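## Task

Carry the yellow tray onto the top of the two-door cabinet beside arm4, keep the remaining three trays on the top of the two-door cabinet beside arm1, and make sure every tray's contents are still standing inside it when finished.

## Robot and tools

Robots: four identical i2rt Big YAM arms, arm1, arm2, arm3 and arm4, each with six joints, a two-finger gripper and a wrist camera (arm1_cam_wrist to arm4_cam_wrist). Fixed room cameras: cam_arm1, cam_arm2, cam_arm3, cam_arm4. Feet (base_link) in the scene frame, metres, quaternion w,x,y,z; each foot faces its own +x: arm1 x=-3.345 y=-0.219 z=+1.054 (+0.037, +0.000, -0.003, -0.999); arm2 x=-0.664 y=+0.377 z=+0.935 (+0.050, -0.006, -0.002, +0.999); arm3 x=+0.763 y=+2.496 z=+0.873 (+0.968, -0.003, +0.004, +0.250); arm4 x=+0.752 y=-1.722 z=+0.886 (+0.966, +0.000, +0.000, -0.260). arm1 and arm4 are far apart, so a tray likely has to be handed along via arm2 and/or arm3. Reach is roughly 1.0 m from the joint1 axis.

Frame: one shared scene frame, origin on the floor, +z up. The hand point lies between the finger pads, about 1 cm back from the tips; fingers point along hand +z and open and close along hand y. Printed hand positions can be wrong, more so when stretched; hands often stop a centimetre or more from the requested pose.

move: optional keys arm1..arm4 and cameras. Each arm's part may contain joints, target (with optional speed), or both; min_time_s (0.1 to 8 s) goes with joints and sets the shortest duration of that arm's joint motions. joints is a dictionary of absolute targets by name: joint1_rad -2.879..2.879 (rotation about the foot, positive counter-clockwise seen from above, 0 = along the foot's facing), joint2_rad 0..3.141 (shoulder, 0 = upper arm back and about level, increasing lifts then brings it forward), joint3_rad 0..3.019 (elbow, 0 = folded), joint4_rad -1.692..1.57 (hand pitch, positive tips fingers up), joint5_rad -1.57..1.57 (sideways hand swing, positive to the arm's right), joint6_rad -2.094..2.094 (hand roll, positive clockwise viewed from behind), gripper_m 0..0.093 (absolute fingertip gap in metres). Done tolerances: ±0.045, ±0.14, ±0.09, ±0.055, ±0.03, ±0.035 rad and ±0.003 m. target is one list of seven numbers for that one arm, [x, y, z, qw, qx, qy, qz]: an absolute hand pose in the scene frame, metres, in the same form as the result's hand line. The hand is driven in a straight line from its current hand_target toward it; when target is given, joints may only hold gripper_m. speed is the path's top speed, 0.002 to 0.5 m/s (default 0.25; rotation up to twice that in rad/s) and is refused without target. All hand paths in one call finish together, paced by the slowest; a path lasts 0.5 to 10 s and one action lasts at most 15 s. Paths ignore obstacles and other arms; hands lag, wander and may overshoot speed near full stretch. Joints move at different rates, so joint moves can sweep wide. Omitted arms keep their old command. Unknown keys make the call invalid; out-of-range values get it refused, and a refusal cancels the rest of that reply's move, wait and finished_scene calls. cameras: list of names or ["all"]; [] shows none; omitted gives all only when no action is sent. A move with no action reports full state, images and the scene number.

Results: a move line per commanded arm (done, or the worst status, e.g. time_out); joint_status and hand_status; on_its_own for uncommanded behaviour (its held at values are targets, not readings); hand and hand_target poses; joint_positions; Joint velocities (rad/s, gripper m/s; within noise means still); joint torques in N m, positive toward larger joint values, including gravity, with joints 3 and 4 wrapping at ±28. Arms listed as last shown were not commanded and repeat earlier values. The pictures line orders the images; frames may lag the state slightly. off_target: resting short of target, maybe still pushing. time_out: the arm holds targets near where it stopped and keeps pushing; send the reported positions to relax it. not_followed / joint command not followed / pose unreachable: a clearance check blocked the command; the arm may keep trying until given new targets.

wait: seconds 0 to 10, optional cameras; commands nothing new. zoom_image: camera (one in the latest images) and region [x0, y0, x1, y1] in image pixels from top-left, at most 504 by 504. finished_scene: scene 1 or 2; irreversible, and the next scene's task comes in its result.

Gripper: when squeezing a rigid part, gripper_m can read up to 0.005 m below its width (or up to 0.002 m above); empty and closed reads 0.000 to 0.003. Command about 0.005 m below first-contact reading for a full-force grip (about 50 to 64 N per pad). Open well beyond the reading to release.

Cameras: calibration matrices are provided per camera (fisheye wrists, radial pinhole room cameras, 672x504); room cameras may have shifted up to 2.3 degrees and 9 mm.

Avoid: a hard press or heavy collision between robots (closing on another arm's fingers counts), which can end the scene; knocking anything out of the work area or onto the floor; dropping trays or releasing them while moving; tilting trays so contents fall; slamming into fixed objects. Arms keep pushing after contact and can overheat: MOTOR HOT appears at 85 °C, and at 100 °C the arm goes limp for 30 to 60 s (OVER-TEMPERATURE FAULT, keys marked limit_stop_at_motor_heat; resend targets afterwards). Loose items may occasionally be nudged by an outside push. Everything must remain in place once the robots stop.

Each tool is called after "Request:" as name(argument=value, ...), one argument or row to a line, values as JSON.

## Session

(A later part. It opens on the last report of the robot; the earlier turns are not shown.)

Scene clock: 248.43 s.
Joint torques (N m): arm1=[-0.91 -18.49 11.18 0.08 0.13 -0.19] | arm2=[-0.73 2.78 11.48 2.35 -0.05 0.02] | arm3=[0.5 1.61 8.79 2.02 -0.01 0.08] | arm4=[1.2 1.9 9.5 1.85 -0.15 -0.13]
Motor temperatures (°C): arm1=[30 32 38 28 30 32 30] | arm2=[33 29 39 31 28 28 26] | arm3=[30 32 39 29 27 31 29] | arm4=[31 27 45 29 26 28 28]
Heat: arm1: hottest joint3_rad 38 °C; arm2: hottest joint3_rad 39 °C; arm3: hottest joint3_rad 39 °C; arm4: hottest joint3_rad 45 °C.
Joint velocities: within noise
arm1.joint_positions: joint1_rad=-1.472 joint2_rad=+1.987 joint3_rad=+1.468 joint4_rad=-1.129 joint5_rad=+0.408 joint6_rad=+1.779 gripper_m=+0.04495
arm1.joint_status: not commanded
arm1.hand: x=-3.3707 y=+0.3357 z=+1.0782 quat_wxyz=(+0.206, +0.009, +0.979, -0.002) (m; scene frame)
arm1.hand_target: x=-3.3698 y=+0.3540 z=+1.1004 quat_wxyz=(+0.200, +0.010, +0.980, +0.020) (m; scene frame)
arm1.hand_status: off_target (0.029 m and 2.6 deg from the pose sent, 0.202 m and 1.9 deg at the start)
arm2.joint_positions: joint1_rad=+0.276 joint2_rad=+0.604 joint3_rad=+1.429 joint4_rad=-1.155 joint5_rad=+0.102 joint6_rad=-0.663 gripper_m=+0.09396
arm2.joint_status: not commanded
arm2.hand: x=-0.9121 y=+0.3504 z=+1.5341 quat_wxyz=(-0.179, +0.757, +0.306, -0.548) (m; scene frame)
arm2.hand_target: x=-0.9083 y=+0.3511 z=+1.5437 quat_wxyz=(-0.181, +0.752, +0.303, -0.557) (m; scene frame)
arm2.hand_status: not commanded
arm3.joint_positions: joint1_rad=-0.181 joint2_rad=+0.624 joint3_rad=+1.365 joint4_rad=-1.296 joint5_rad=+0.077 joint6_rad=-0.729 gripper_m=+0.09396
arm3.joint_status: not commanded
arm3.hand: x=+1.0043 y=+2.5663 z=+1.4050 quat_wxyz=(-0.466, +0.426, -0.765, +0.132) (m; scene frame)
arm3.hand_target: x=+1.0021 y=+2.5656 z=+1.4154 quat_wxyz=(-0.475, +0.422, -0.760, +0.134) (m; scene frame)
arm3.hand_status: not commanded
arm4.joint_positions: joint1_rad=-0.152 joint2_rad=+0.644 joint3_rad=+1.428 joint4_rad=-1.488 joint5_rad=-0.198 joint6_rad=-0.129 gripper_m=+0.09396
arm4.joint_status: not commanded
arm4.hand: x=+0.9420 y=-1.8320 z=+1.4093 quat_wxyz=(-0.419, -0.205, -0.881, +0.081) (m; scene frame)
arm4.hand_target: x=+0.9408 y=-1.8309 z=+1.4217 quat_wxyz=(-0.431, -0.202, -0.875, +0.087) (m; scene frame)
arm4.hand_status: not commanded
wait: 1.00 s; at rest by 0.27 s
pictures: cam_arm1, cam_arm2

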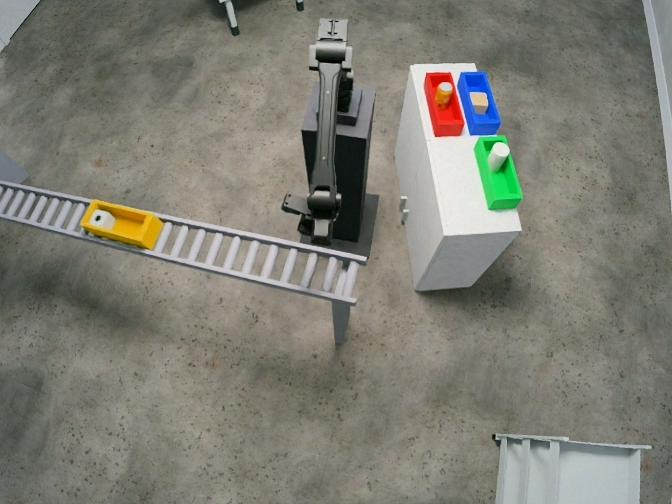

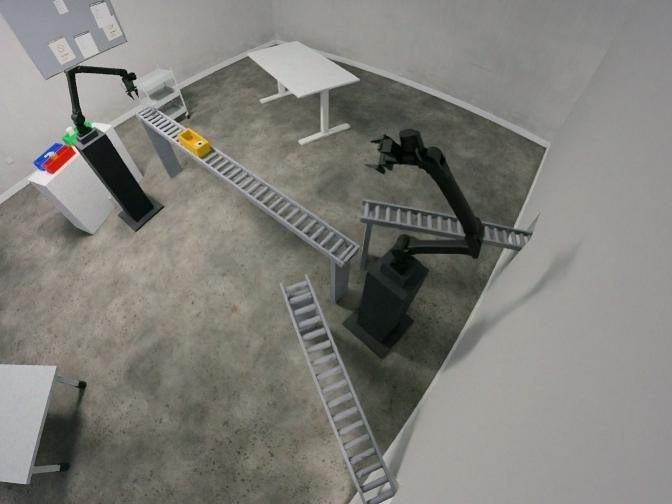

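Request:
move(
  arm2={"target":[-1.16,0.36,1.2,0,1,0,0],"speed":0.35},
  arm1={"joints":{"joint1_rad":-0.5,"joint2_rad":0.65,"joint3_rad":1.3},"min_time_s":3},
)

Request:
wait(
  seconds=5,
  cameras=["arm2_cam_wrist","cam_arm2"],
)

Request:
zoom_image(
  camera="cam_arm2",
  region=[240, 180, 420, 320],
)

Scene clock: 261.20 s.
Joint torques (N m): arm1=[0.26 2.08 7.92 1.5 -0.04 -0.29] | arm2=[-1.55 -12.92 16.18 -0.18 -0.2 0.07] | arm3=[0.56 1.49 8.75 2.04 0.01 0.08] | arm4=[0.79 1.73 9.43 1.84 -0.14 -0.11]
Motor temperatures (°C): arm1=[30 32 38 28 30 32 29] | arm2=[33 29 39 31 28 28 26] | arm3=[30 32 40 28 27 31 29] | arm4=[31 27 45 29 26 28 28]
Heat: arm1: hottest joint3_rad 38 °C; arm2: hottest joint3_rad 39 °C; arm3: hottest joint3_rad 40 °C; arm4: hottest joint3_rad 45 °C.
move: arm1 done; arm2 off_target
Joint velocities: within noise
arm1.joint_positions: joint1_rad=-0.508 joint2_rad=+0.645 joint3_rad=+1.304 joint4_rad=-1.131 joint5_rad=+0.408 joint6_rad=+1.778 gripper_m=+0.04495
arm1.joint_status: all done
arm1.hand: x=-3.5608 y=-0.0390 z=+1.5934 quat_wxyz=(-0.184, -0.279, +0.795, +0.506) (m; scene frame)
arm1.hand_target: x=-3.5642 y=-0.0403 z=+1.5889 quat_wxyz=(-0.178, -0.292, +0.795, +0.501) (m; scene frame)
arm1.hand_status: not commanded
arm2.joint_positions: joint1_rad=+0.142 joint2_rad=+1.599 joint3_rad=+1.598 joint4_rad=-1.583 joint5_rad=+0.001 joint6_rad=+0.021 gripper_m=+0.09396
arm2.joint_status: not commanded
arm2.hand: x=-1.1456 y=+0.3562 z=+1.1882 quat_wxyz=(-0.002, +1.000, +0.011, +0.012) (m; scene frame)
arm2.hand_target: x=-1.1593 y=+0.3602 z=+1.1999 quat_wxyz=(+0.000, +1.000, +0.000, -0.001) (m; scene frame)
arm2.hand_status: off_target (0.019 m and 1.9 deg from the pose sent, 0.416 m and 81.6 deg at the start)
arm3, arm4: as last shown
pictures: none

Scene clock: 266.20 s.
Joint torques (N m): arm1=[0.21 2.08 7.92 1.48 -0.04 -0.29] | arm2=[-1.55 -12.98 16.17 -0.17 -0.2 0.07] | arm3=[0.73 1.49 8.84 2.06 -0.01 0.09] | arm4=[0.67 1.55 9.11 1.95 -0.09 -0.09]
Motor temperatures (°C): arm1=[30 31 38 28 30 32 29] | arm2=[33 30 40 31 28 28 26] | arm3=[30 32 40 28 27 31 29] | arm4=[30 27 45 29 26 28 28]
Heat: arm1: hottest joint3_rad 38 °C; arm2: hottest joint3_rad 40 °C; arm3: hottest joint3_rad 40 °C; arm4: hottest joint3_rad 45 °C.
Joint velocities: within noise
arm1.joint_positions: joint1_rad=-0.508 joint2_rad=+0.645 joint3_rad=+1.304 joint4_rad=-1.131 joint5_rad=+0.408 joint6_rad=+1.778 gripper_m=+0.04495
arm1.joint_status: all done
arm1.hand: x=-3.5608 y=-0.0390 z=+1.5934 quat_wxyz=(-0.184, -0.279, +0.795, +0.506) (m; scene frame)
arm1.hand_target: x=-3.5642 y=-0.0403 z=+1.5889 quat_wxyz=(-0.178, -0.292, +0.795, +0.501) (m; scene frame)
arm1.hand_status: not commanded
arm2.joint_positions: joint1_rad=+0.142 joint2_rad=+1.599 joint3_rad=+1.598 joint4_rad=-1.583 joint5_rad=+0.001 joint6_rad=+0.021 gripper_m=+0.09396
arm2.joint_status: not commanded
arm2.hand: x=-1.1456 y=+0.3562 z=+1.1882 quat_wxyz=(-0.002, +1.000, +0.011, +0.012) (m; scene frame)
arm2.hand_target: x=-1.1593 y=+0.3602 z=+1.1999 quat_wxyz=(+0.000, +1.000, +0.000, -0.001) (m; scene frame)
arm2.hand_status: off_target (0.019 m and 1.9 deg from the pose sent, 0.416 m and 81.6 deg at the start)
arm3.joint_positions: joint1_rad=-0.181 joint2_rad=+0.624 joint3_rad=+1.365 joint4_rad=-1.296 joint5_rad=+0.077 joint6_rad=-0.729 gripper_m=+0.09396
arm3.joint_status: not commanded
arm3.hand: x=+1.0043 y=+2.5663 z=+1.4050 quat_wxyz=(-0.466, +0.426, -0.765, +0.132) (m; scene frame)
arm3.hand_target: x=+1.0021 y=+2.5656 z=+1.4154 quat_wxyz=(-0.475, +0.422, -0.760, +0.134) (m; scene frame)
arm3.hand_status: not commanded
arm4.joint_positions: joint1_rad=-0.152 joint2_rad=+0.644 joint3_rad=+1.428 joint4_rad=-1.488 joint5_rad=-0.198 joint6_rad=-0.129 gripper_m=+0.09396
arm4.joint_status: not commanded
arm4.hand: x=+0.9420 y=-1.8320 z=+1.4093 quat_wxyz=(-0.419, -0.205, -0.881, +0.081) (m; scene frame)
arm4.hand_target: x=+0.9408 y=-1.8309 z=+1.4217 quat_wxyz=(-0.431, -0.202, -0.875, +0.087) (m; scene frame)
arm4.hand_status: not commanded
wait: 5.00 s; at rest by 0.27 s
pictures: arm2_cam_wrist, cam_arm2
camera_calibration:
arm2_cam_wrist: T_world_to_cam=[[-0.0138564, 0.999904, -0.000134236, -0.370656], [0.803877, 0.0112197, 0.59469, 0.216381], [0.594634, 0.00813234, -0.803955, 1.76016], [0, 0, 0, 1]] pos_world=[-1.22573, 0.353879, 1.28636]

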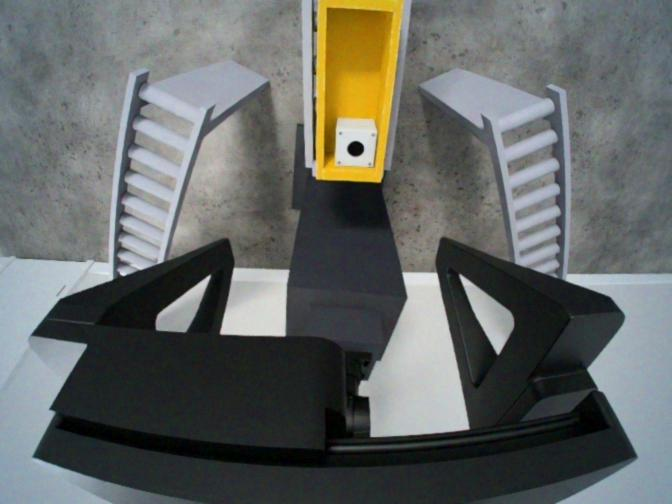

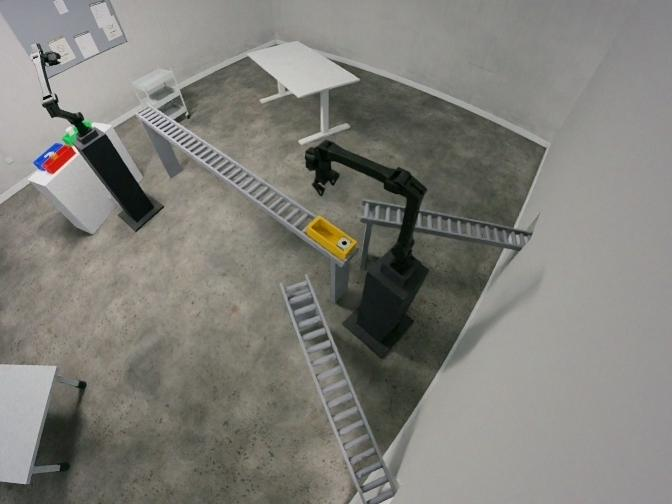

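Scaled by 2.800 from the camera's 672x504 image, which has a finer 960x720 frame.

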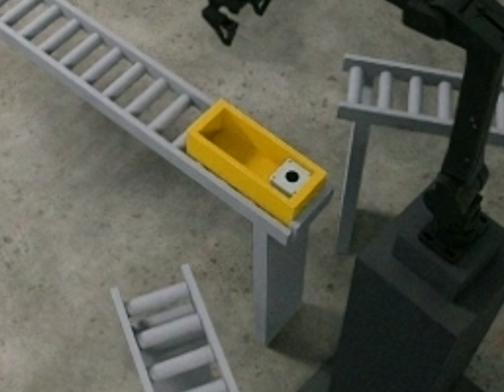

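Request:
move(
  arm2={"target":[-1.13,0.432,0.93,0,1,0,0],"speed":0.25,"joints":{"gripper_m":0.055}},
  cameras=["arm2_cam_wrist","cam_arm2"],
)

Request:
zoom_image(
  camera="cam_arm2",
  region=[240, 180, 420, 320],
)

Scene clock: 300.00 s.
Joint torques (N m): arm1=[0.26 2.02 7.92 1.48 -0.04 -0.29] | arm2=[-1.38 -12.57 8.55 0.79 -0.22 -0.16] | arm3=[0.5 1.55 8.8 2.07 0 0.1] | arm4=[1.14 1.73 9.35 1.88 -0.05 -0.12]
Motor temperatures (°C): arm1=[30 30 38 28 29 31 28] | arm2=[33 31 45 31 28 28 26] | arm3=[30 32 40 28 27 30 29] | arm4=[30 27 45 29 26 28 28]
Heat: arm1: hottest joint3_rad 38 °C; arm2: hottest joint3_rad 45 °C; arm3: hottest joint3_rad 40 °C; arm4: hottest joint3_rad 45 °C.
move: arm2 off_target
Joint velocities: within noise
arm1, arm3, arm4: as last shown
arm2.joint_positions: joint1_rad=-0.009 joint2_rad=+1.758 joint3_rad=+1.113 joint4_rad=-0.896 joint5_rad=-0.001 joint6_rad=-0.107 gripper_m=+0.05513
arm2.joint_status: all done
arm2.hand: x=-1.1331 y=+0.4283 z=+0.9427 quat_wxyz=(-0.003, +1.000, -0.001, -0.009) (m; scene frame)
arm2.hand_target: x=-1.1298 y=+0.4319 z=+0.9303 quat_wxyz=(+0.000, +1.000, +0.000, +0.000) (m; scene frame)
arm2.hand_status: off_target (0.014 m and 1.1 deg from the pose sent, 0.270 m and 1.9 deg at the start)
pictures: arm2_cam_wrist, cam_arm2
camera_calibration:
arm2_cam_wrist: T_world_to_cam=[[0.00930725, 0.999956, 0.00087982, -0.417356], [0.829192, -0.00820959, 0.558903, 0.422249], [0.558886, -0.00447231, -0.829233, 1.5434], [0, 0, 0, 1]] pos_world=[-1.20883, 0.427707, 1.04421]

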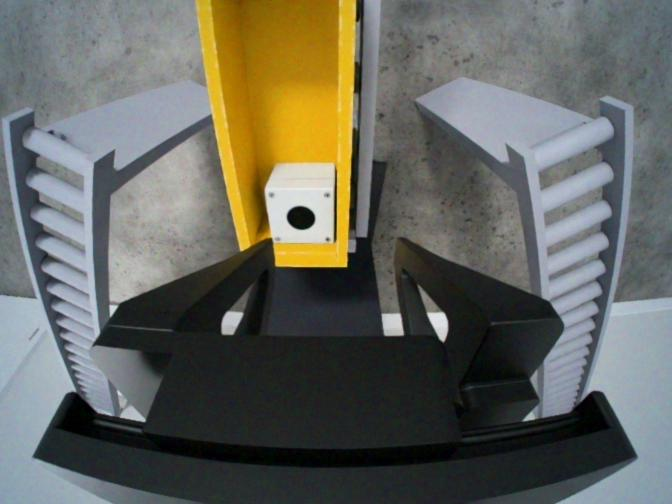

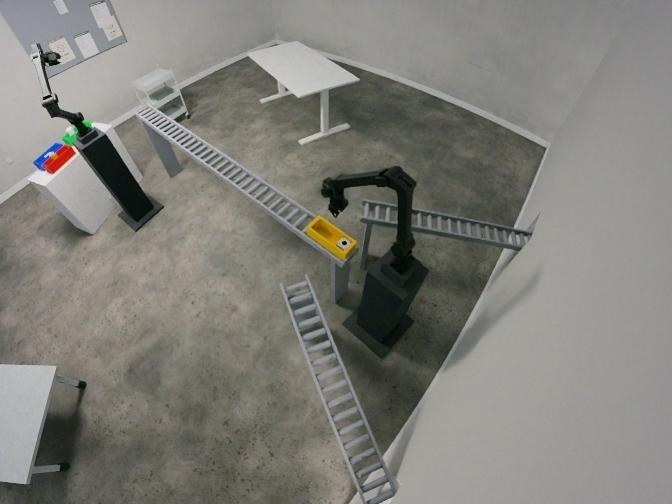

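Scaled by 2.800 from the camera's 672x504 image, which has a finer 960x720 frame.

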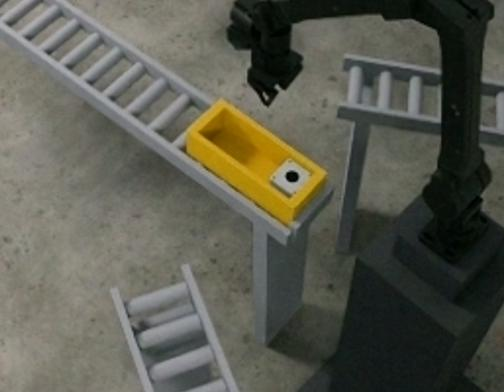

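Request:
move(
  arm2={"target":[-1.14,0.438,0.80,0,1,0,0],"speed":0.18},
  cameras=["arm2_cam_wrist","cam_arm2"],
)

Request:
zoom_image(
  camera="cam_arm2",
  region=[240, 180, 420, 320],
)

Scene clock: 307.60 s.
Joint torques (N m): arm1=[0.21 2.08 7.92 1.48 -0.04 -0.29] | arm2=[-1.67 -13.98 7.72 0.77 -0.2 -0.15] | arm3=[0.38 1.55 8.83 2.02 -0.01 0.07] | arm4=[1.03 1.96 9.25 1.73 -0.15 -0.13]
Motor temperatures (°C): arm1=[30 30 38 28 29 31 28] | arm2=[33 31 44 31 28 28 26] | arm3=[30 32 40 28 26 30 29] | arm4=[30 27 45 29 26 28 28]
Heat: arm1: hottest joint3_rad 38 °C; arm2: hottest joint3_rad 44 °C; arm3: hottest joint3_rad 40 °C; arm4: hottest joint3_rad 45 °C.
move: arm2 off_target
Joint velocities: within noise
arm1, arm3, arm4: as last shown
arm2.joint_positions: joint1_rad=-0.015 joint2_rad=+2.036 joint3_rad=+1.086 joint4_rad=-0.605 joint5_rad=-0.002 joint6_rad=-0.116 gripper_m=+0.05513
arm2.joint_status: not commanded
arm2.hand: x=-1.1380 y=+0.4319 z=+0.8099 quat_wxyz=(-0.002, +1.000, +0.001, -0.002) (m; scene frame)
arm2.hand_target: x=-1.1397 y=+0.4379 z=+0.8003 quat_wxyz=(+0.000, +1.000, +0.000, +0.000) (m; scene frame)
arm2.hand_status: off_target (0.012 m and 0.3 deg from the pose sent, 0.143 m and 1.1 deg at the start)
pictures: arm2_cam_wrist, cam_arm2
camera_calibration:
arm2_cam_wrist: T_world_to_cam=[[0.00546368, 0.999985, -0.000848514, -0.423885], [0.821134, -0.00400221, 0.570721, 0.47993], [0.570709, -0.00381498, -0.821144, 1.4427], [0, 0, 0, 1]] pos_world=[-1.21513, 0.431303, 0.910395]

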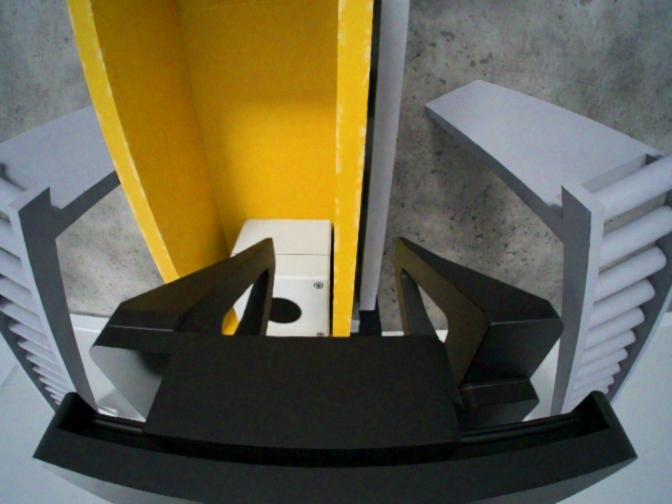

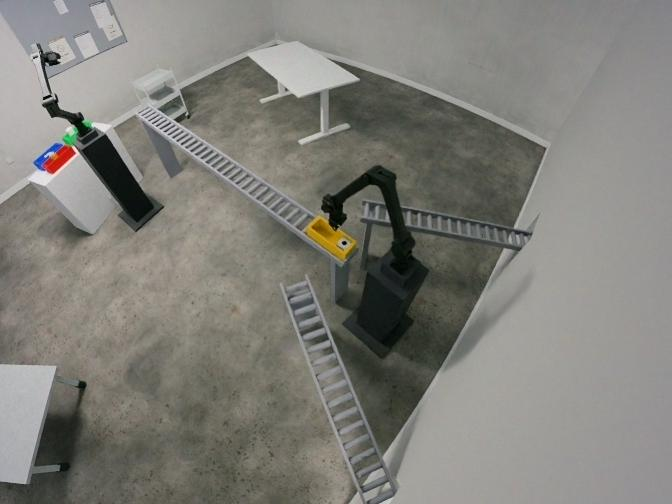

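Scaled by 2.800 from the camera's 672x504 image, which has a finer 960x720 frame.

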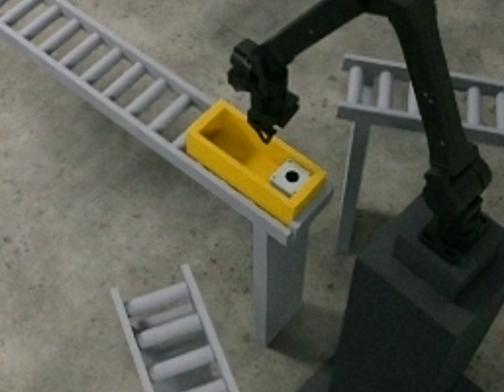

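Request:
move(
  arm2={"target":[-1.115,0.444,0.735,0,1,0,0],"speed":0.12},
  cameras=["arm2_cam_wrist"],
)

Request:
move(
  arm2={"joints":{"gripper_m":0.004}},
  cameras=["arm2_cam_wrist","cam_arm2"],
)

Scene clock: 315.00 s.
Joint torques (N m): arm1=[0.21 2.08 7.94 1.5 -0.04 -0.29] | arm2=[-1.67 -13.92 4.78 0.81 -0.21 -0.15] | arm3=[0.5 1.55 8.84 2.07 0 0.09] | arm4=[1.08 2.08 9.47 1.91 -0.12 -0.13]
Motor temperatures (°C): arm1=[30 30 38 28 29 31 28] | arm2=[33 31 43 31 28 28 26] | arm3=[30 32 40 28 26 30 29] | arm4=[30 27 45 29 26 28 28]
Heat: arm1: hottest joint3_rad 38 °C; arm2: hottest joint3_rad 43 °C; arm3: hottest joint3_rad 40 °C; arm4: hottest joint3_rad 45 °C.
move: arm2 off_target
Joint velocities: within noise
arm1, arm3, arm4: as last shown
arm2.joint_positions: joint1_rad=-0.034 joint2_rad=+2.157 joint3_rad=+1.050 joint4_rad=-0.429 joint5_rad=-0.002 joint6_rad=-0.135 gripper_m=+0.05513
arm2.joint_status: not commanded
arm2.hand: x=-1.1246 y=+0.4399 z=+0.7488 quat_wxyz=(-0.003, +1.000, +0.001, -0.011) (m; scene frame)
arm2.hand_target: x=-1.1147 y=+0.4437 z=+0.7355 quat_wxyz=(+0.000, +1.000, +0.000, +0.000) (m; scene frame)
arm2.hand_status: off_target (0.017 m and 1.3 deg from the pose sent, 0.079 m and 0.3 deg at the start)
pictures: arm2_cam_wrist
camera_calibration:
arm2_cam_wrist: T_world_to_cam=[[0.00616946, 0.99998, 0.00136457, -0.432851], [0.831171, -0.00588668, 0.555986, 0.527081], [0.555982, -0.00229594, -0.831191, 1.37523], [0, 0, 0, 1]] pos_world=[-1.20003, 0.439103, 0.850616]

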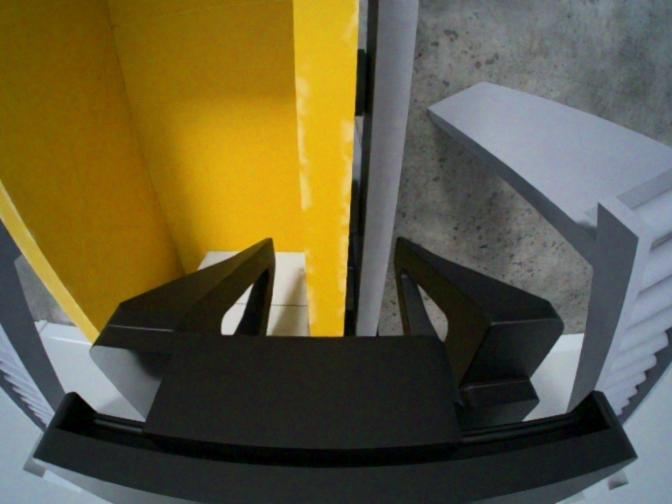

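Scene clock: 315.70 s.
Joint torques (N m): arm1=[0.26 2.02 7.92 1.5 -0.04 -0.29] | arm2=[-1.67 -13.92 4.79 0.79 0.03 -0.16] | arm3=[0.67 1.67 8.81 2.02 0 0.09] | arm4=[1.49 1.08 9.51 1.8 -0.12 -0.11]
Motor temperatures (°C): arm1=[30 30 38 28 29 31 28] | arm2=[33 31 43 31 28 28 26] | arm3=[30 32 40 28 26 30 29] | arm4=[30 27 45 29 26 28 28]
Heat: arm1: hottest joint3_rad 38 °C; arm2: hottest joint3_rad 43 °C; arm3: hottest joint3_rad 40 °C; arm4: hottest joint3_rad 45 °C.
move: arm2 off_target
Joint velocities: within noise
arm1, arm3, arm4: as last shown
arm2.joint_positions: joint1_rad=-0.035 joint2_rad=+2.157 joint3_rad=+1.050 joint4_rad=-0.429 joint5_rad=-0.007 joint6_rad=-0.134 gripper_m=+0.01214
arm2.joint_status: gripper_m off_target (ended at +0.01218, target +0.00400)
arm2.hand: x=-1.1248 y=+0.4392 z=+0.7488 quat_wxyz=(+0.000, +1.000, +0.000, -0.012) (m; scene frame)
arm2.hand_target: x=-1.1146 y=+0.4437 z=+0.7355 quat_wxyz=(+0.000, +1.000, +0.000, +0.000) (m; scene frame)
arm2.hand_status: not commanded
pictures: arm2_cam_wrist, cam_arm2
camera_calibration:
arm2_cam_wrist: T_world_to_cam=[[0.00755789, 0.999964, -0.00386919, -0.426629], [0.831761, -0.00413865, 0.555119, 0.527701], [0.555083, -0.00741377, -0.831762, 1.37696], [0, 0, 0, 1]] pos_world=[-1.20003, 0.439006, 0.85072]

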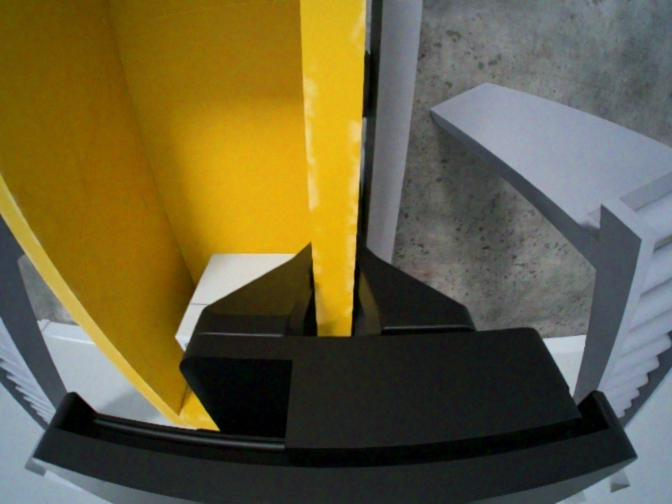

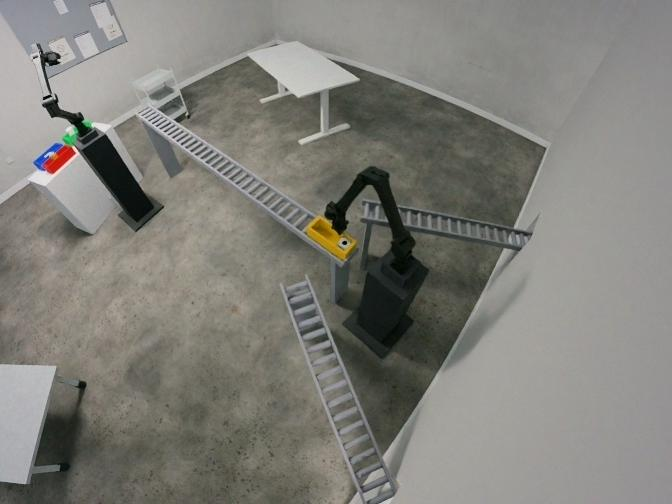

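Request:
move(
  arm2={"target":[-1.125,0.443,0.96,0,1,0,0],"speed":0.15},
  cameras=["arm2_cam_wrist","cam_arm2"],
)

Request:
zoom_image(
  camera="cam_arm2",
  region=[240, 180, 420, 340],
)

Scene clock: 324.07 s.
Joint torques (N m): arm1=[0.21 2.08 7.92 1.48 -0.04 -0.29] | arm2=[-1.44 -17.14 13.86 -0.66 -0.2 -0.13] | arm3=[0.56 1.44 8.79 2.02 0 0.11] | arm4=[0.32 1.32 9.07 1.74 -0.12 -0.11]
Motor temperatures (°C): arm1=[30 30 38 28 29 31 28] | arm2=[33 32 42 31 28 28 27] | arm3=[30 32 40 28 26 30 29] | arm4=[30 27 46 29 26 28 28]
Heat: arm1: hottest joint3_rad 38 °C; arm2: hottest joint3_rad 42 °C; arm3: hottest joint3_rad 40 °C; arm4: hottest joint3_rad 46 °C.
move: arm2 off_target
Joint velocities: within noise
arm1, arm3, arm4: as last shown
arm2.joint_positions: joint1_rad=-0.035 joint2_rad=+1.756 joint3_rad=+1.061 joint4_rad=-0.939 joint5_rad=-0.001 joint6_rad=-0.135 gripper_m=+0.01214
arm2.joint_status: not commanded
arm2.hand: x=-1.0956 y=+0.4355 z=+0.9285 quat_wxyz=(+0.003, +0.999, +0.000, +0.037) (m; scene frame)
arm2.hand_target: x=-1.1233 y=+0.4428 z=+0.9605 quat_wxyz=(+0.000, +1.000, +0.000, +0.000) (m; scene frame)
arm2.hand_status: off_target (0.044 m and 4.3 deg from the pose sent, 0.211 m and 1.4 deg at the start)
pictures: arm2_cam_wrist, cam_arm2
camera_calibration:
arm2_cam_wrist: T_world_to_cam=[[0.0077635, 0.999917, -0.0102657, -0.41621], [0.773243, 0.000506517, 0.63411, 0.264254], [0.634062, -0.0128608, -0.773175, 1.54472], [0, 0, 0, 1]] pos_world=[-1.18055, 0.435908, 1.0225]

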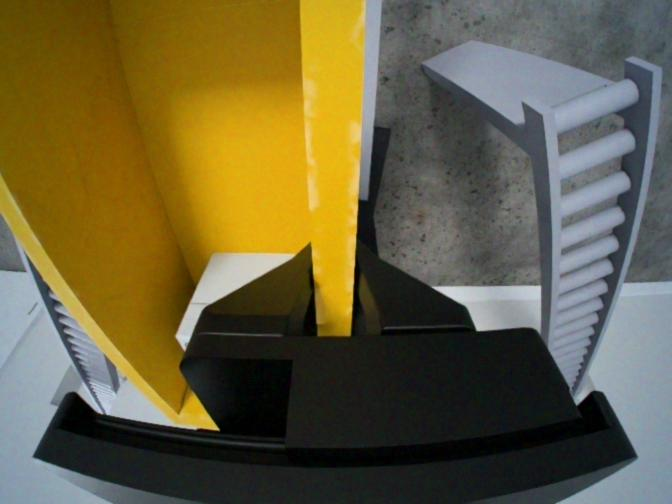

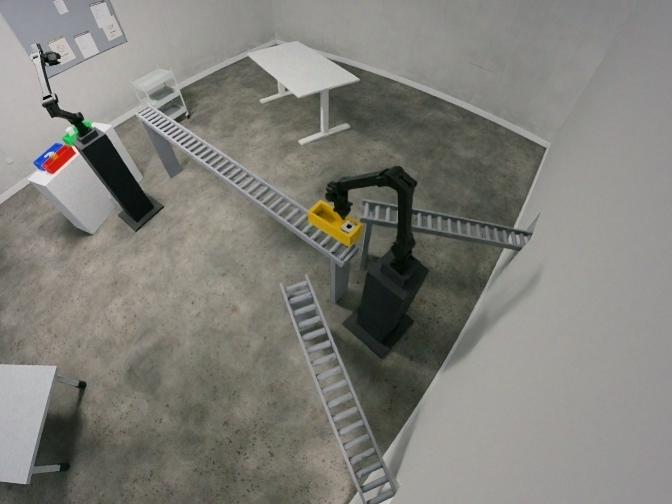

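Scaled by 2.800 from the camera's 672x504 image, which has a finer 960x720 frame.

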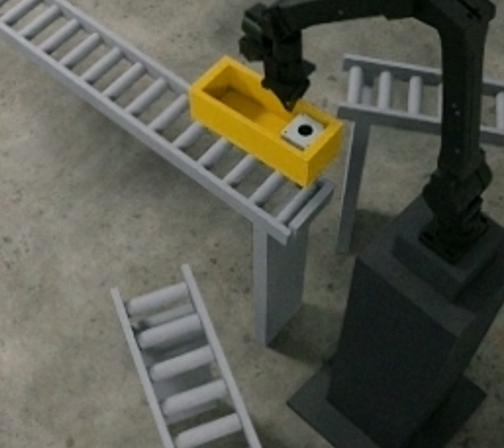

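Request:
move(
  arm2={"target":[-0.96,0.01,0.98,0,0.9636,-0.2672,0],"speed":0.2},
  cameras=["arm2_cam_wrist","cam_arm2"],
)

Request:
zoom_image(
  camera="cam_arm2",
  region=[240, 200, 440, 400],
)

Scene clock: 333.03 s.
Joint torques (N m): arm1=[0.21 2.08 7.94 1.48 -0.04 -0.29] | arm2=[-0.56 -13.57 15.75 -0.25 -0.04 0.06] | arm3=[0.5 1.49 8.79 2.03 0 0.1] | arm4=[0.85 1.14 9.42 1.87 -0.12 -0.14]
Motor temperatures (°C): arm1=[30 29 38 28 29 31 28] | arm2=[32 32 43 31 28 28 28] | arm3=[30 32 40 28 26 30 29] | arm4=[30 27 46 29 26 28 28]
Heat: arm1: hottest joint3_rad 38 °C; arm2: hottest joint3_rad 43 °C; arm3: hottest joint3_rad 40 °C; arm4: hottest joint3_rad 46 °C.
move: arm2 off_target
Joint velocities: within noise
arm1, arm3, arm4: as last shown
arm2.joint_positions: joint1_rad=+0.994 joint2_rad=+1.703 joint3_rad=+1.085 joint4_rad=-1.008 joint5_rad=+0.009 joint6_rad=+1.427 gripper_m=+0.01214
arm2.joint_status: not commanded
arm2.hand: x=-0.9389 y=+0.0374 z=+0.9588 quat_wxyz=(-0.030, +0.964, -0.263, +0.012) (m; scene frame)
arm2.hand_target: x=-0.9587 y=+0.0116 z=+0.9811 quat_wxyz=(+0.000, +0.964, -0.267, +0.000) (m; scene frame)
arm2.hand_status: off_target (0.041 m and 3.8 deg from the pose sent, 0.450 m and 31.3 deg at the start)
pictures: arm2_cam_wrist, cam_arm2
camera_calibration:
arm2_cam_wrist: T_world_to_cam=[[0.512614, 0.856464, 0.0607983, 0.392097], [0.680558, -0.448462, 0.579416, 0.106252], [0.523514, -0.25564, -0.812761, 1.40687], [0, 0, 0, 1]] pos_world=[-1.00982, 0.0714858, 1.05805]

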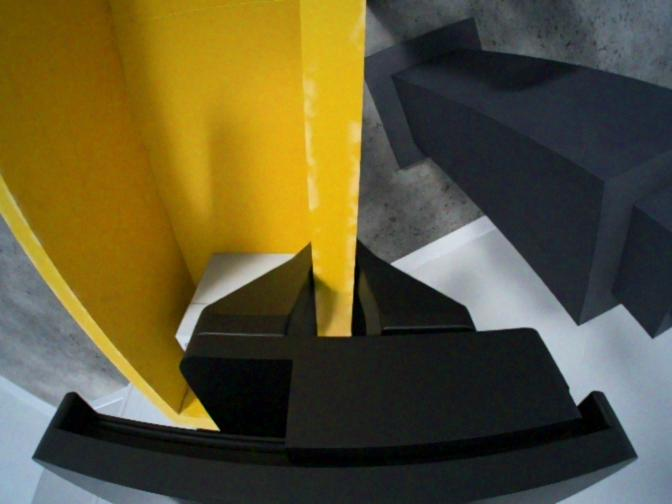

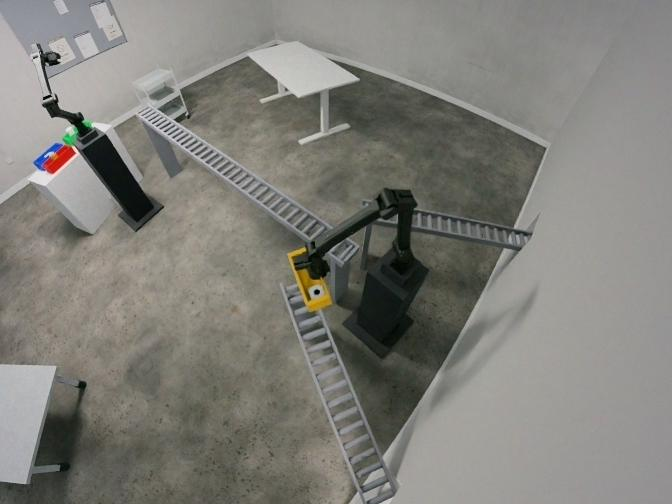

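Scaled by 2.520 from the camera's 672x504 image, which has a finer 960x720 frame.

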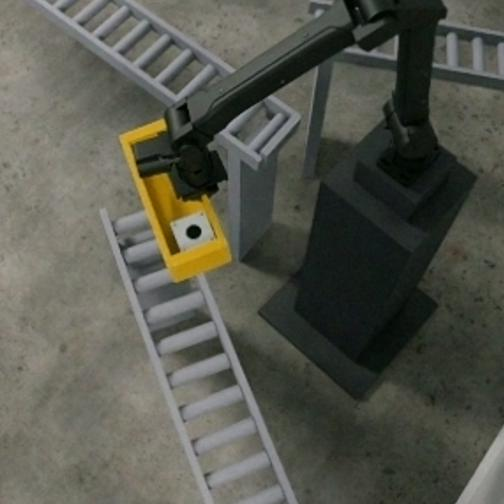

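Request:
move(
  arm2={"target":[-0.937,-0.048,0.86,0,0.9636,-0.2672,0],"speed":0.15},
  cameras=["arm2_cam_wrist","cam_arm2"],
)

Request:
zoom_image(
  camera="cam_arm2",
  region=[240, 200, 440, 400],
)

Scene clock: 345.67 s.
Joint torques (N m): arm1=[0.26 2.08 7.92 1.48 -0.04 -0.29] | arm2=[0.15 -16.15 12.62 0.58 -0.01 0.07] | arm3=[0.5 1.61 8.87 2 -0.01 0.1] | arm4=[0.97 1.9 9.33 1.76 -0.16 -0.1]
Motor temperatures (°C): arm1=[30 29 38 28 29 31 28] | arm2=[32 32 48 31 28 28 28] | arm3=[30 32 40 28 26 30 29] | arm4=[30 27 46 29 26 28 28]
Heat: arm1: hottest joint3_rad 38 °C; arm2: hottest joint3_rad 48 °C; arm3: hottest joint3_rad 40 °C; arm4: hottest joint3_rad 46 °C.
move: arm2 off_target
Joint velocities: within noise
arm1, arm3, arm4: as last shown
arm2.joint_positions: joint1_rad=+1.092 joint2_rad=+1.978 joint3_rad=+1.124 joint4_rad=-0.779 joint5_rad=+0.009 joint6_rad=+1.534 gripper_m=+0.01214
arm2.joint_status: not commanded
arm2.hand: x=-0.9212 y=-0.0150 z=+0.8469 quat_wxyz=(-0.034, +0.963, -0.267, +0.010) (m; scene frame)
arm2.hand_target: x=-0.9361 y=-0.0467 z=+0.8616 quat_wxyz=(+0.000, +0.964, -0.267, +0.000) (m; scene frame)
arm2.hand_status: off_target (0.039 m and 4.1 deg from the pose sent, 0.131 m and 3.8 deg at the start)
pictures: arm2_cam_wrist, cam_arm2
camera_calibration:
arm2_cam_wrist: T_world_to_cam=[[0.520293, 0.851336, 0.0672491, 0.43633], [0.677493, -0.459423, 0.574398, 0.136821], [0.519901, -0.253295, -0.815809, 1.29256], [0, 0, 0, 1]] pos_world=[-0.991722, 0.0187954, 0.946553]

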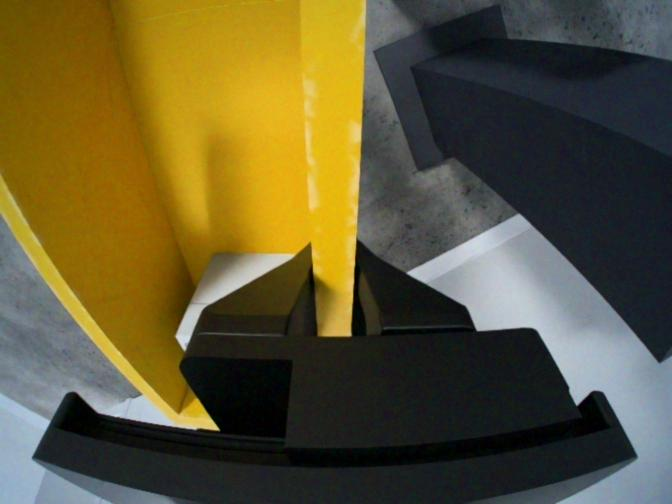

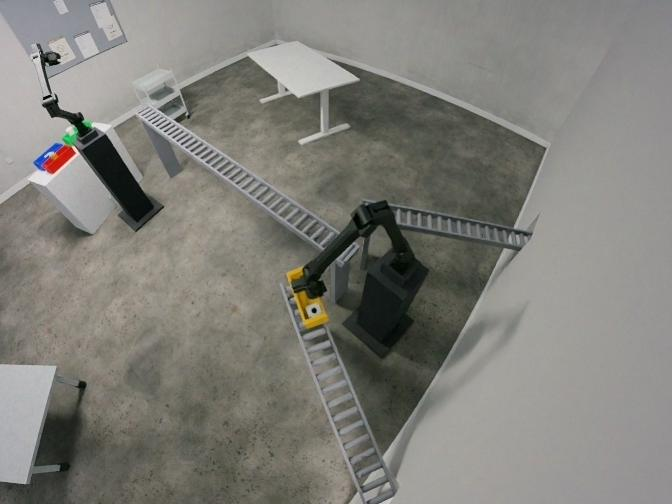

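Scaled by 2.520 from the camera's 672x504 image, which has a finer 960x720 frame.

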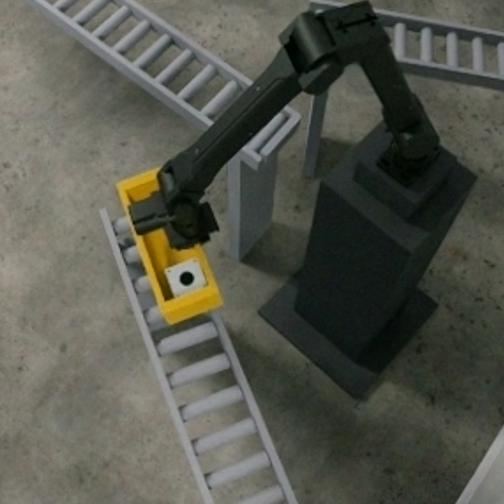

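Request:
move(
  arm2={"target":[-0.941,-0.056,0.78,0.03,0.963,-0.267,-0.01],"speed":0.12},
  cameras=["arm2_cam_wrist","cam_arm2"],
)

Request:
zoom_image(
  camera="cam_arm2",
  region=[240, 200, 440, 400],
)

Scene clock: 355.80 s.
Joint torques (N m): arm1=[0.26 2.02 7.92 1.48 -0.04 -0.29] | arm2=[0.15 -17.08 9.39 0.95 0 0.07] | arm3=[0.38 1.67 8.83 2 -0.01 0.1] | arm4=[1.03 1.32 9.44 1.65 -0.14 -0.12]
Motor temperatures (°C): arm1=[30 29 38 28 29 31 28] | arm2=[32 32 48 31 28 28 28] | arm3=[30 32 40 28 26 30 29] | arm4=[30 27 46 29 26 28 28]
Heat: arm1: hottest joint3_rad 38 °C; arm2: hottest joint3_rad 48 °C; arm3: hottest joint3_rad 40 °C; arm4: hottest joint3_rad 46 °C.
move: arm2 off_target
Joint velocities: within noise
arm1.joint_positions: joint1_rad=-0.508 joint2_rad=+0.645 joint3_rad=+1.304 joint4_rad=-1.131 joint5_rad=+0.408 joint6_rad=+1.778 gripper_m=+0.04495
arm1.joint_status: not commanded
arm1.hand: x=-3.5608 y=-0.0390 z=+1.5934 quat_wxyz=(-0.184, -0.279, +0.795, +0.506) (m; scene frame)
arm1.hand_target: x=-3.5642 y=-0.0403 z=+1.5889 quat_wxyz=(-0.178, -0.292, +0.795, +0.501) (m; scene frame)
arm1.hand_status: not commanded
arm2.joint_positions: joint1_rad=+1.093 joint2_rad=+2.138 joint3_rad=+1.124 joint4_rad=-0.540 joint5_rad=+0.010 joint6_rad=+1.534 gripper_m=+0.01214
arm2.joint_status: not commanded
arm2.hand: x=-0.9304 y=-0.0308 z=+0.7719 quat_wxyz=(+0.003, +0.964, -0.267, -0.002) (m; scene frame)
arm2.hand_target: x=-0.9404 y=-0.0554 z=+0.7810 quat_wxyz=(+0.030, +0.963, -0.267, -0.010) (m; scene frame)
arm2.hand_status: off_target (0.029 m and 3.2 deg from the pose sent, 0.081 m and 7.7 deg at the start)
arm3.joint_positions: joint1_rad=-0.181 joint2_rad=+0.624 joint3_rad=+1.365 joint4_rad=-1.296 joint5_rad=+0.077 joint6_rad=-0.729 gripper_m=+0.09396
arm3.joint_status: not commanded
arm3.hand: x=+1.0043 y=+2.5663 z=+1.4050 quat_wxyz=(-0.466, +0.426, -0.765, +0.132) (m; scene frame)
arm3.hand_target: x=+1.0021 y=+2.5656 z=+1.4154 quat_wxyz=(-0.475, +0.422, -0.760, +0.134) (m; scene frame)
arm3.hand_status: not commanded
arm4.joint_positions: joint1_rad=-0.152 joint2_rad=+0.644 joint3_rad=+1.428 joint4_rad=-1.488 joint5_rad=-0.198 joint6_rad=-0.129 gripper_m=+0.09396
arm4.joint_status: not commanded
arm4.hand: x=+0.9420 y=-1.8320 z=+1.4093 quat_wxyz=(-0.419, -0.205, -0.881, +0.081) (m; scene frame)
arm4.hand_target: x=+0.9408 y=-1.8309 z=+1.4217 quat_wxyz=(-0.431, -0.202, -0.875, +0.087) (m; scene frame)
arm4.hand_status: not commanded
pictures: arm2_cam_wrist, cam_arm2
camera_calibration:
arm2_cam_wrist: T_world_to_cam=[[0.521056, 0.853445, -0.0115227, 0.521083], [0.703224, -0.421612, 0.572468, 0.205516], [0.483712, -0.306391, -0.819846, 1.20004], [0, 0, 0, 1]] pos_world=[-0.996509, 0.00961267, 0.872198]

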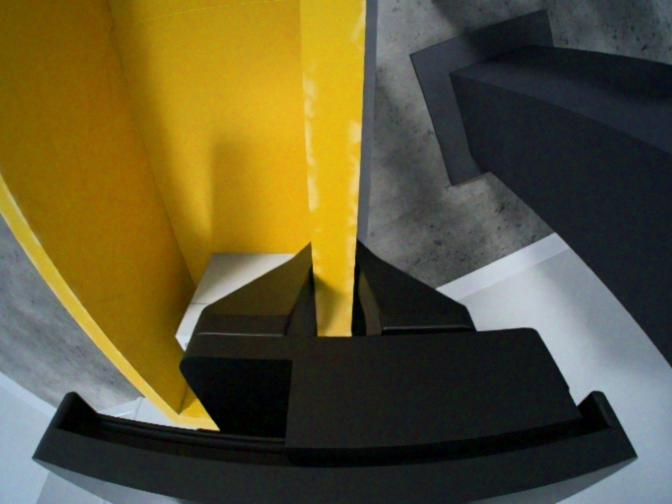

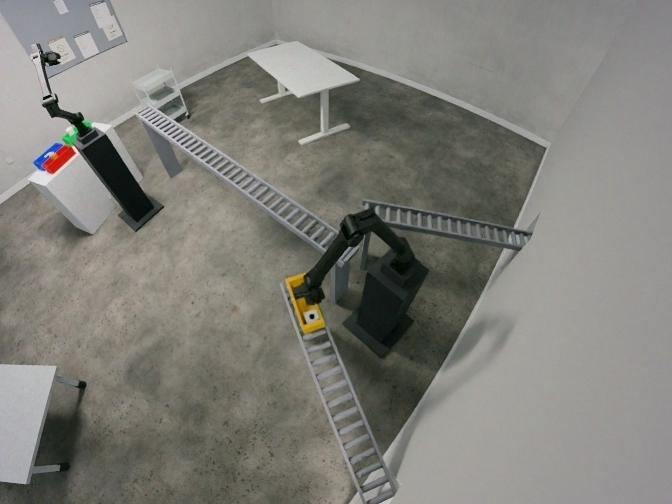

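Scaled by 2.520 from the camera's 672x504 image, which has a finer 960x720 frame.

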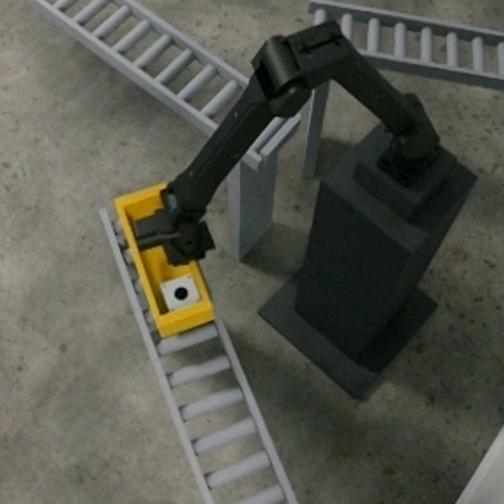

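Request:
move(
  arm2={"target":[-0.939,-0.052,0.72,0.02,0.963,-0.267,-0.01],"speed":0.08},
  cameras=["arm2_cam_wrist","cam_arm2"],
)

Request:
zoom_image(
  camera="cam_arm2",
  region=[270, 260, 350, 360],
)

Scene clock: 362.73 s.
Joint torques (N m): arm1=[0.21 2.08 7.92 1.48 -0.04 -0.29] | arm2=[-0.09 -14.56 8.83 0.98 0.06 0.07] | arm3=[0.5 1.67 8.77 2.04 0 0.09] | arm4=[0.97 1.73 9.24 1.72 -0.11 -0.09]
Motor temperatures (°C): arm1=[30 29 38 28 29 31 28] | arm2=[32 32 47 31 28 28 29] | arm3=[30 32 40 28 26 30 29] | arm4=[30 27 46 29 26 28 28]
Heat: arm1: hottest joint3_rad 38 °C; arm2: hottest joint3_rad 47 °C; arm3: hottest joint3_rad 40 °C; arm4: hottest joint3_rad 46 °C.
move: arm2 off_target
Joint velocities: within noise
arm1, arm3, arm4: as last shown
arm2.joint_positions: joint1_rad=+1.096 joint2_rad=+2.241 joint3_rad=+1.153 joint4_rad=-0.450 joint5_rad=+0.015 joint6_rad=+1.534 gripper_m=+0.01214
arm2.joint_status: not commanded
arm2.hand: x=-0.9337 y=-0.0369 z=+0.7298 quat_wxyz=(+0.010, +0.964, -0.266, -0.007) (m; scene frame)
arm2.hand_target: x=-0.9386 y=-0.0516 z=+0.7207 quat_wxyz=(+0.020, +0.963, -0.267, -0.010) (m; scene frame)
arm2.hand_status: off_target (0.019 m and 1.2 deg from the pose sent, 0.057 m and 2.1 deg at the start)
pictures: arm2_cam_wrist, cam_arm2
camera_calibration:
arm2_cam_wrist: T_world_to_cam=[[0.519005, 0.854317, -0.027868, 0.537602], [0.711552, -0.41375, 0.567895, 0.240728], [0.473632, -0.31457, -0.822629, 1.15743], [0, 0, 0, 1]] pos_world=[-0.998506, 0.00441334, 0.830413]

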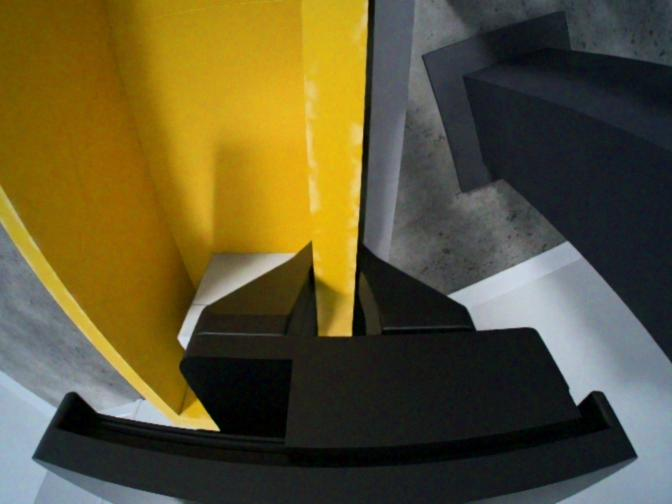

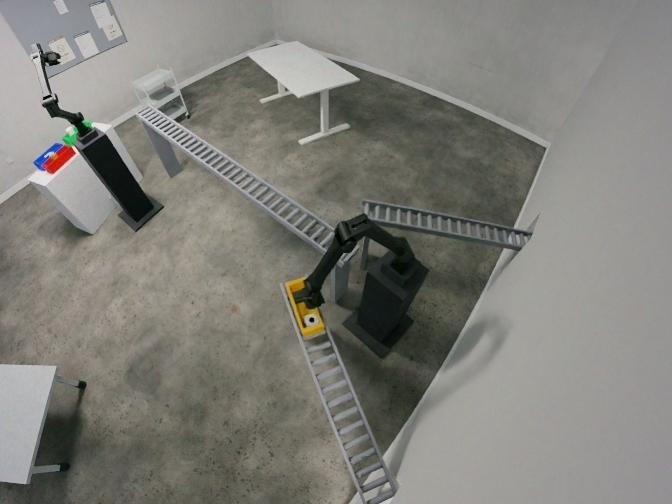

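Scaled by 5.040 from the camera's 672x504 image, which has a finer 960x720 frame.

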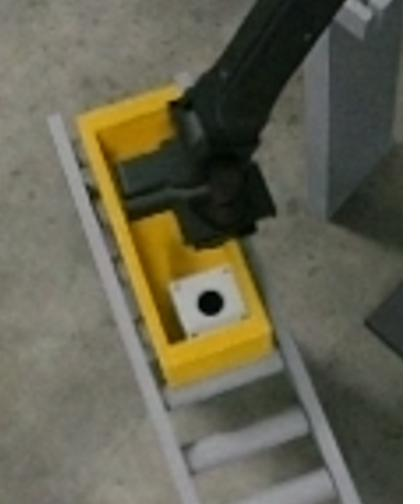

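Request:
move(
  arm2={"target":[-0.939,-0.052,0.695,0.02,0.963,-0.267,-0.01],"speed":0.08},
  cameras=["arm2_cam_wrist","cam_arm2"],
)

Request:
zoom_image(
  camera="cam_arm2",
  region=[270, 260, 350, 360],
)

Request:
move(
  arm4={"joints":{"joint1_rad":0.3},"min_time_s":2},
  cameras=["cam_arm4"],
)

Scene clock: 369.00 s.
Joint torques (N m): arm1=[0.26 2.02 7.92 1.48 -0.04 -0.29] | arm2=[-0.09 -10.58 9.17 2.7 0.06 0.06] | arm3=[0.5 1.49 8.79 1.99 0 0.09] | arm4=[0.91 1.96 9.36 1.83 -0.14 -0.1]
Motor temperatures (°C): arm1=[30 29 38 28 29 31 28] | arm2=[32 32 45 31 28 28 29] | arm3=[30 32 40 28 26 30 29] | arm4=[30 27 46 29 26 28 28]
Heat: arm1: hottest joint3_rad 38 °C; arm2: hottest joint3_rad 45 °C; arm3: hottest joint3_rad 40 °C; arm4: hottest joint3_rad 46 °C.
move: arm2 off_target
Joint velocities: within noise
arm1, arm3, arm4: as last shown
arm2.joint_positions: joint1_rad=+1.096 joint2_rad=+2.246 joint3_rad=+1.161 joint4_rad=-0.445 joint5_rad=+0.015 joint6_rad=+1.535 gripper_m=+0.01214
arm2.joint_status: not commanded
arm2.hand: x=-0.9356 y=-0.0405 z=+0.7288 quat_wxyz=(+0.014, +0.964, -0.266, -0.008) (m; scene frame)
arm2.hand_target: x=-0.9375 y=-0.0497 z=+0.6974 quat_wxyz=(+0.020, +0.963, -0.267, -0.010) (m; scene frame)
arm2.hand_status: off_target (0.036 m and 0.7 deg from the pose sent, 0.038 m and 1.2 deg at the start)
pictures: arm2_cam_wrist, cam_arm2
camera_calibration:
arm2_cam_wrist: T_world_to_cam=[[0.518602, 0.854264, -0.0358501, 0.547133], [0.714168, -0.409736, 0.567521, 0.243983], [0.470124, -0.31992, -0.822578, 1.15292], [0, 0, 0, 1]] pos_world=[-1, 0.00141504, 0.829517]

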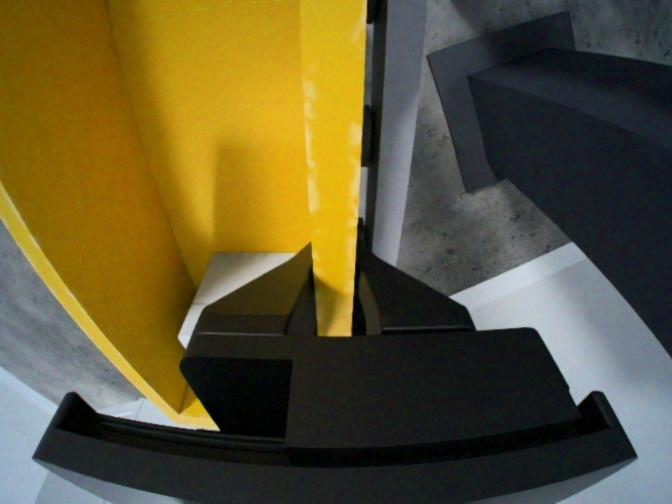

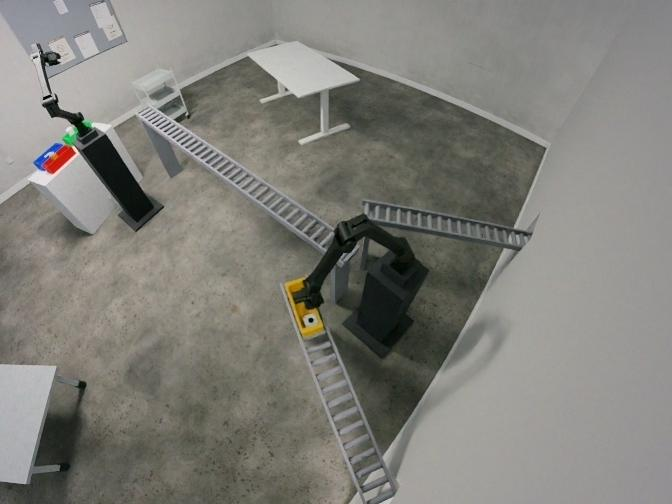

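Scaled by 5.040 from the camera's 672x504 image, which has a finer 960x720 frame.

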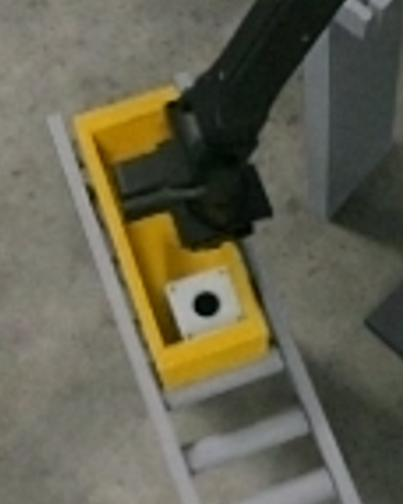

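Scene clock: 371.43 s.
Joint torques (N m): arm1=[0.32 2.08 7.92 1.48 -0.04 -0.29] | arm2=[-0.09 -10.52 9.18 2.69 0.06 0.05] | arm3=[0.62 1.55 8.8 2.09 0 0.09] | arm4=[2.14 2.32 9.42 2 -0.08 -0.12]
Motor temperatures (°C): arm1=[30 29 38 28 29 31 28] | arm2=[32 32 44 31 28 28 29] | arm3=[30 32 40 28 26 30 29] | arm4=[30 27 46 29 26 28 28]
Heat: arm1: hottest joint3_rad 38 °C; arm2: hottest joint3_rad 44 °C; arm3: hottest joint3_rad 40 °C; arm4: hottest joint3_rad 46 °C.
move: arm4 done
Joint velocities: within noise
arm1, arm2, arm3: as last shown
arm4.joint_positions: joint1_rad=+0.286 joint2_rad=+0.644 joint3_rad=+1.428 joint4_rad=-1.488 joint5_rad=-0.198 joint6_rad=-0.129 gripper_m=+0.09396
arm4.joint_status: all done
arm4.hand: x=+0.9706 y=-1.7410 z=+1.4093 quat_wxyz=(-0.427, -0.009, -0.904, -0.012) (m; scene frame)
arm4.hand_target: x=+0.9693 y=-1.7376 z=+1.4217 quat_wxyz=(-0.440, -0.001, -0.898, -0.012) (m; scene frame)
arm4.hand_status: not commanded
pictures: cam_arm4

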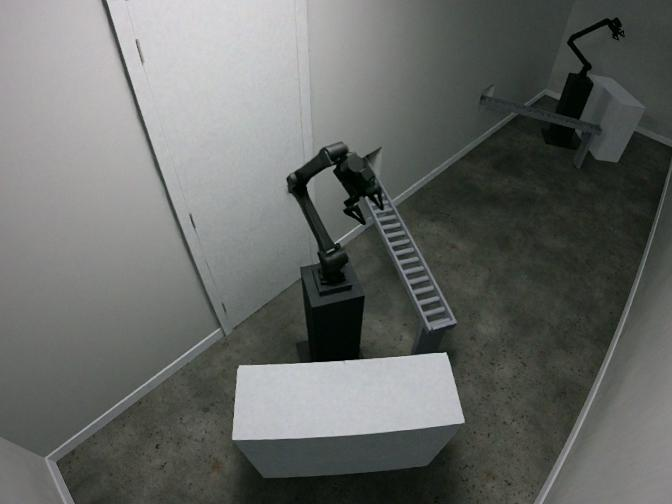

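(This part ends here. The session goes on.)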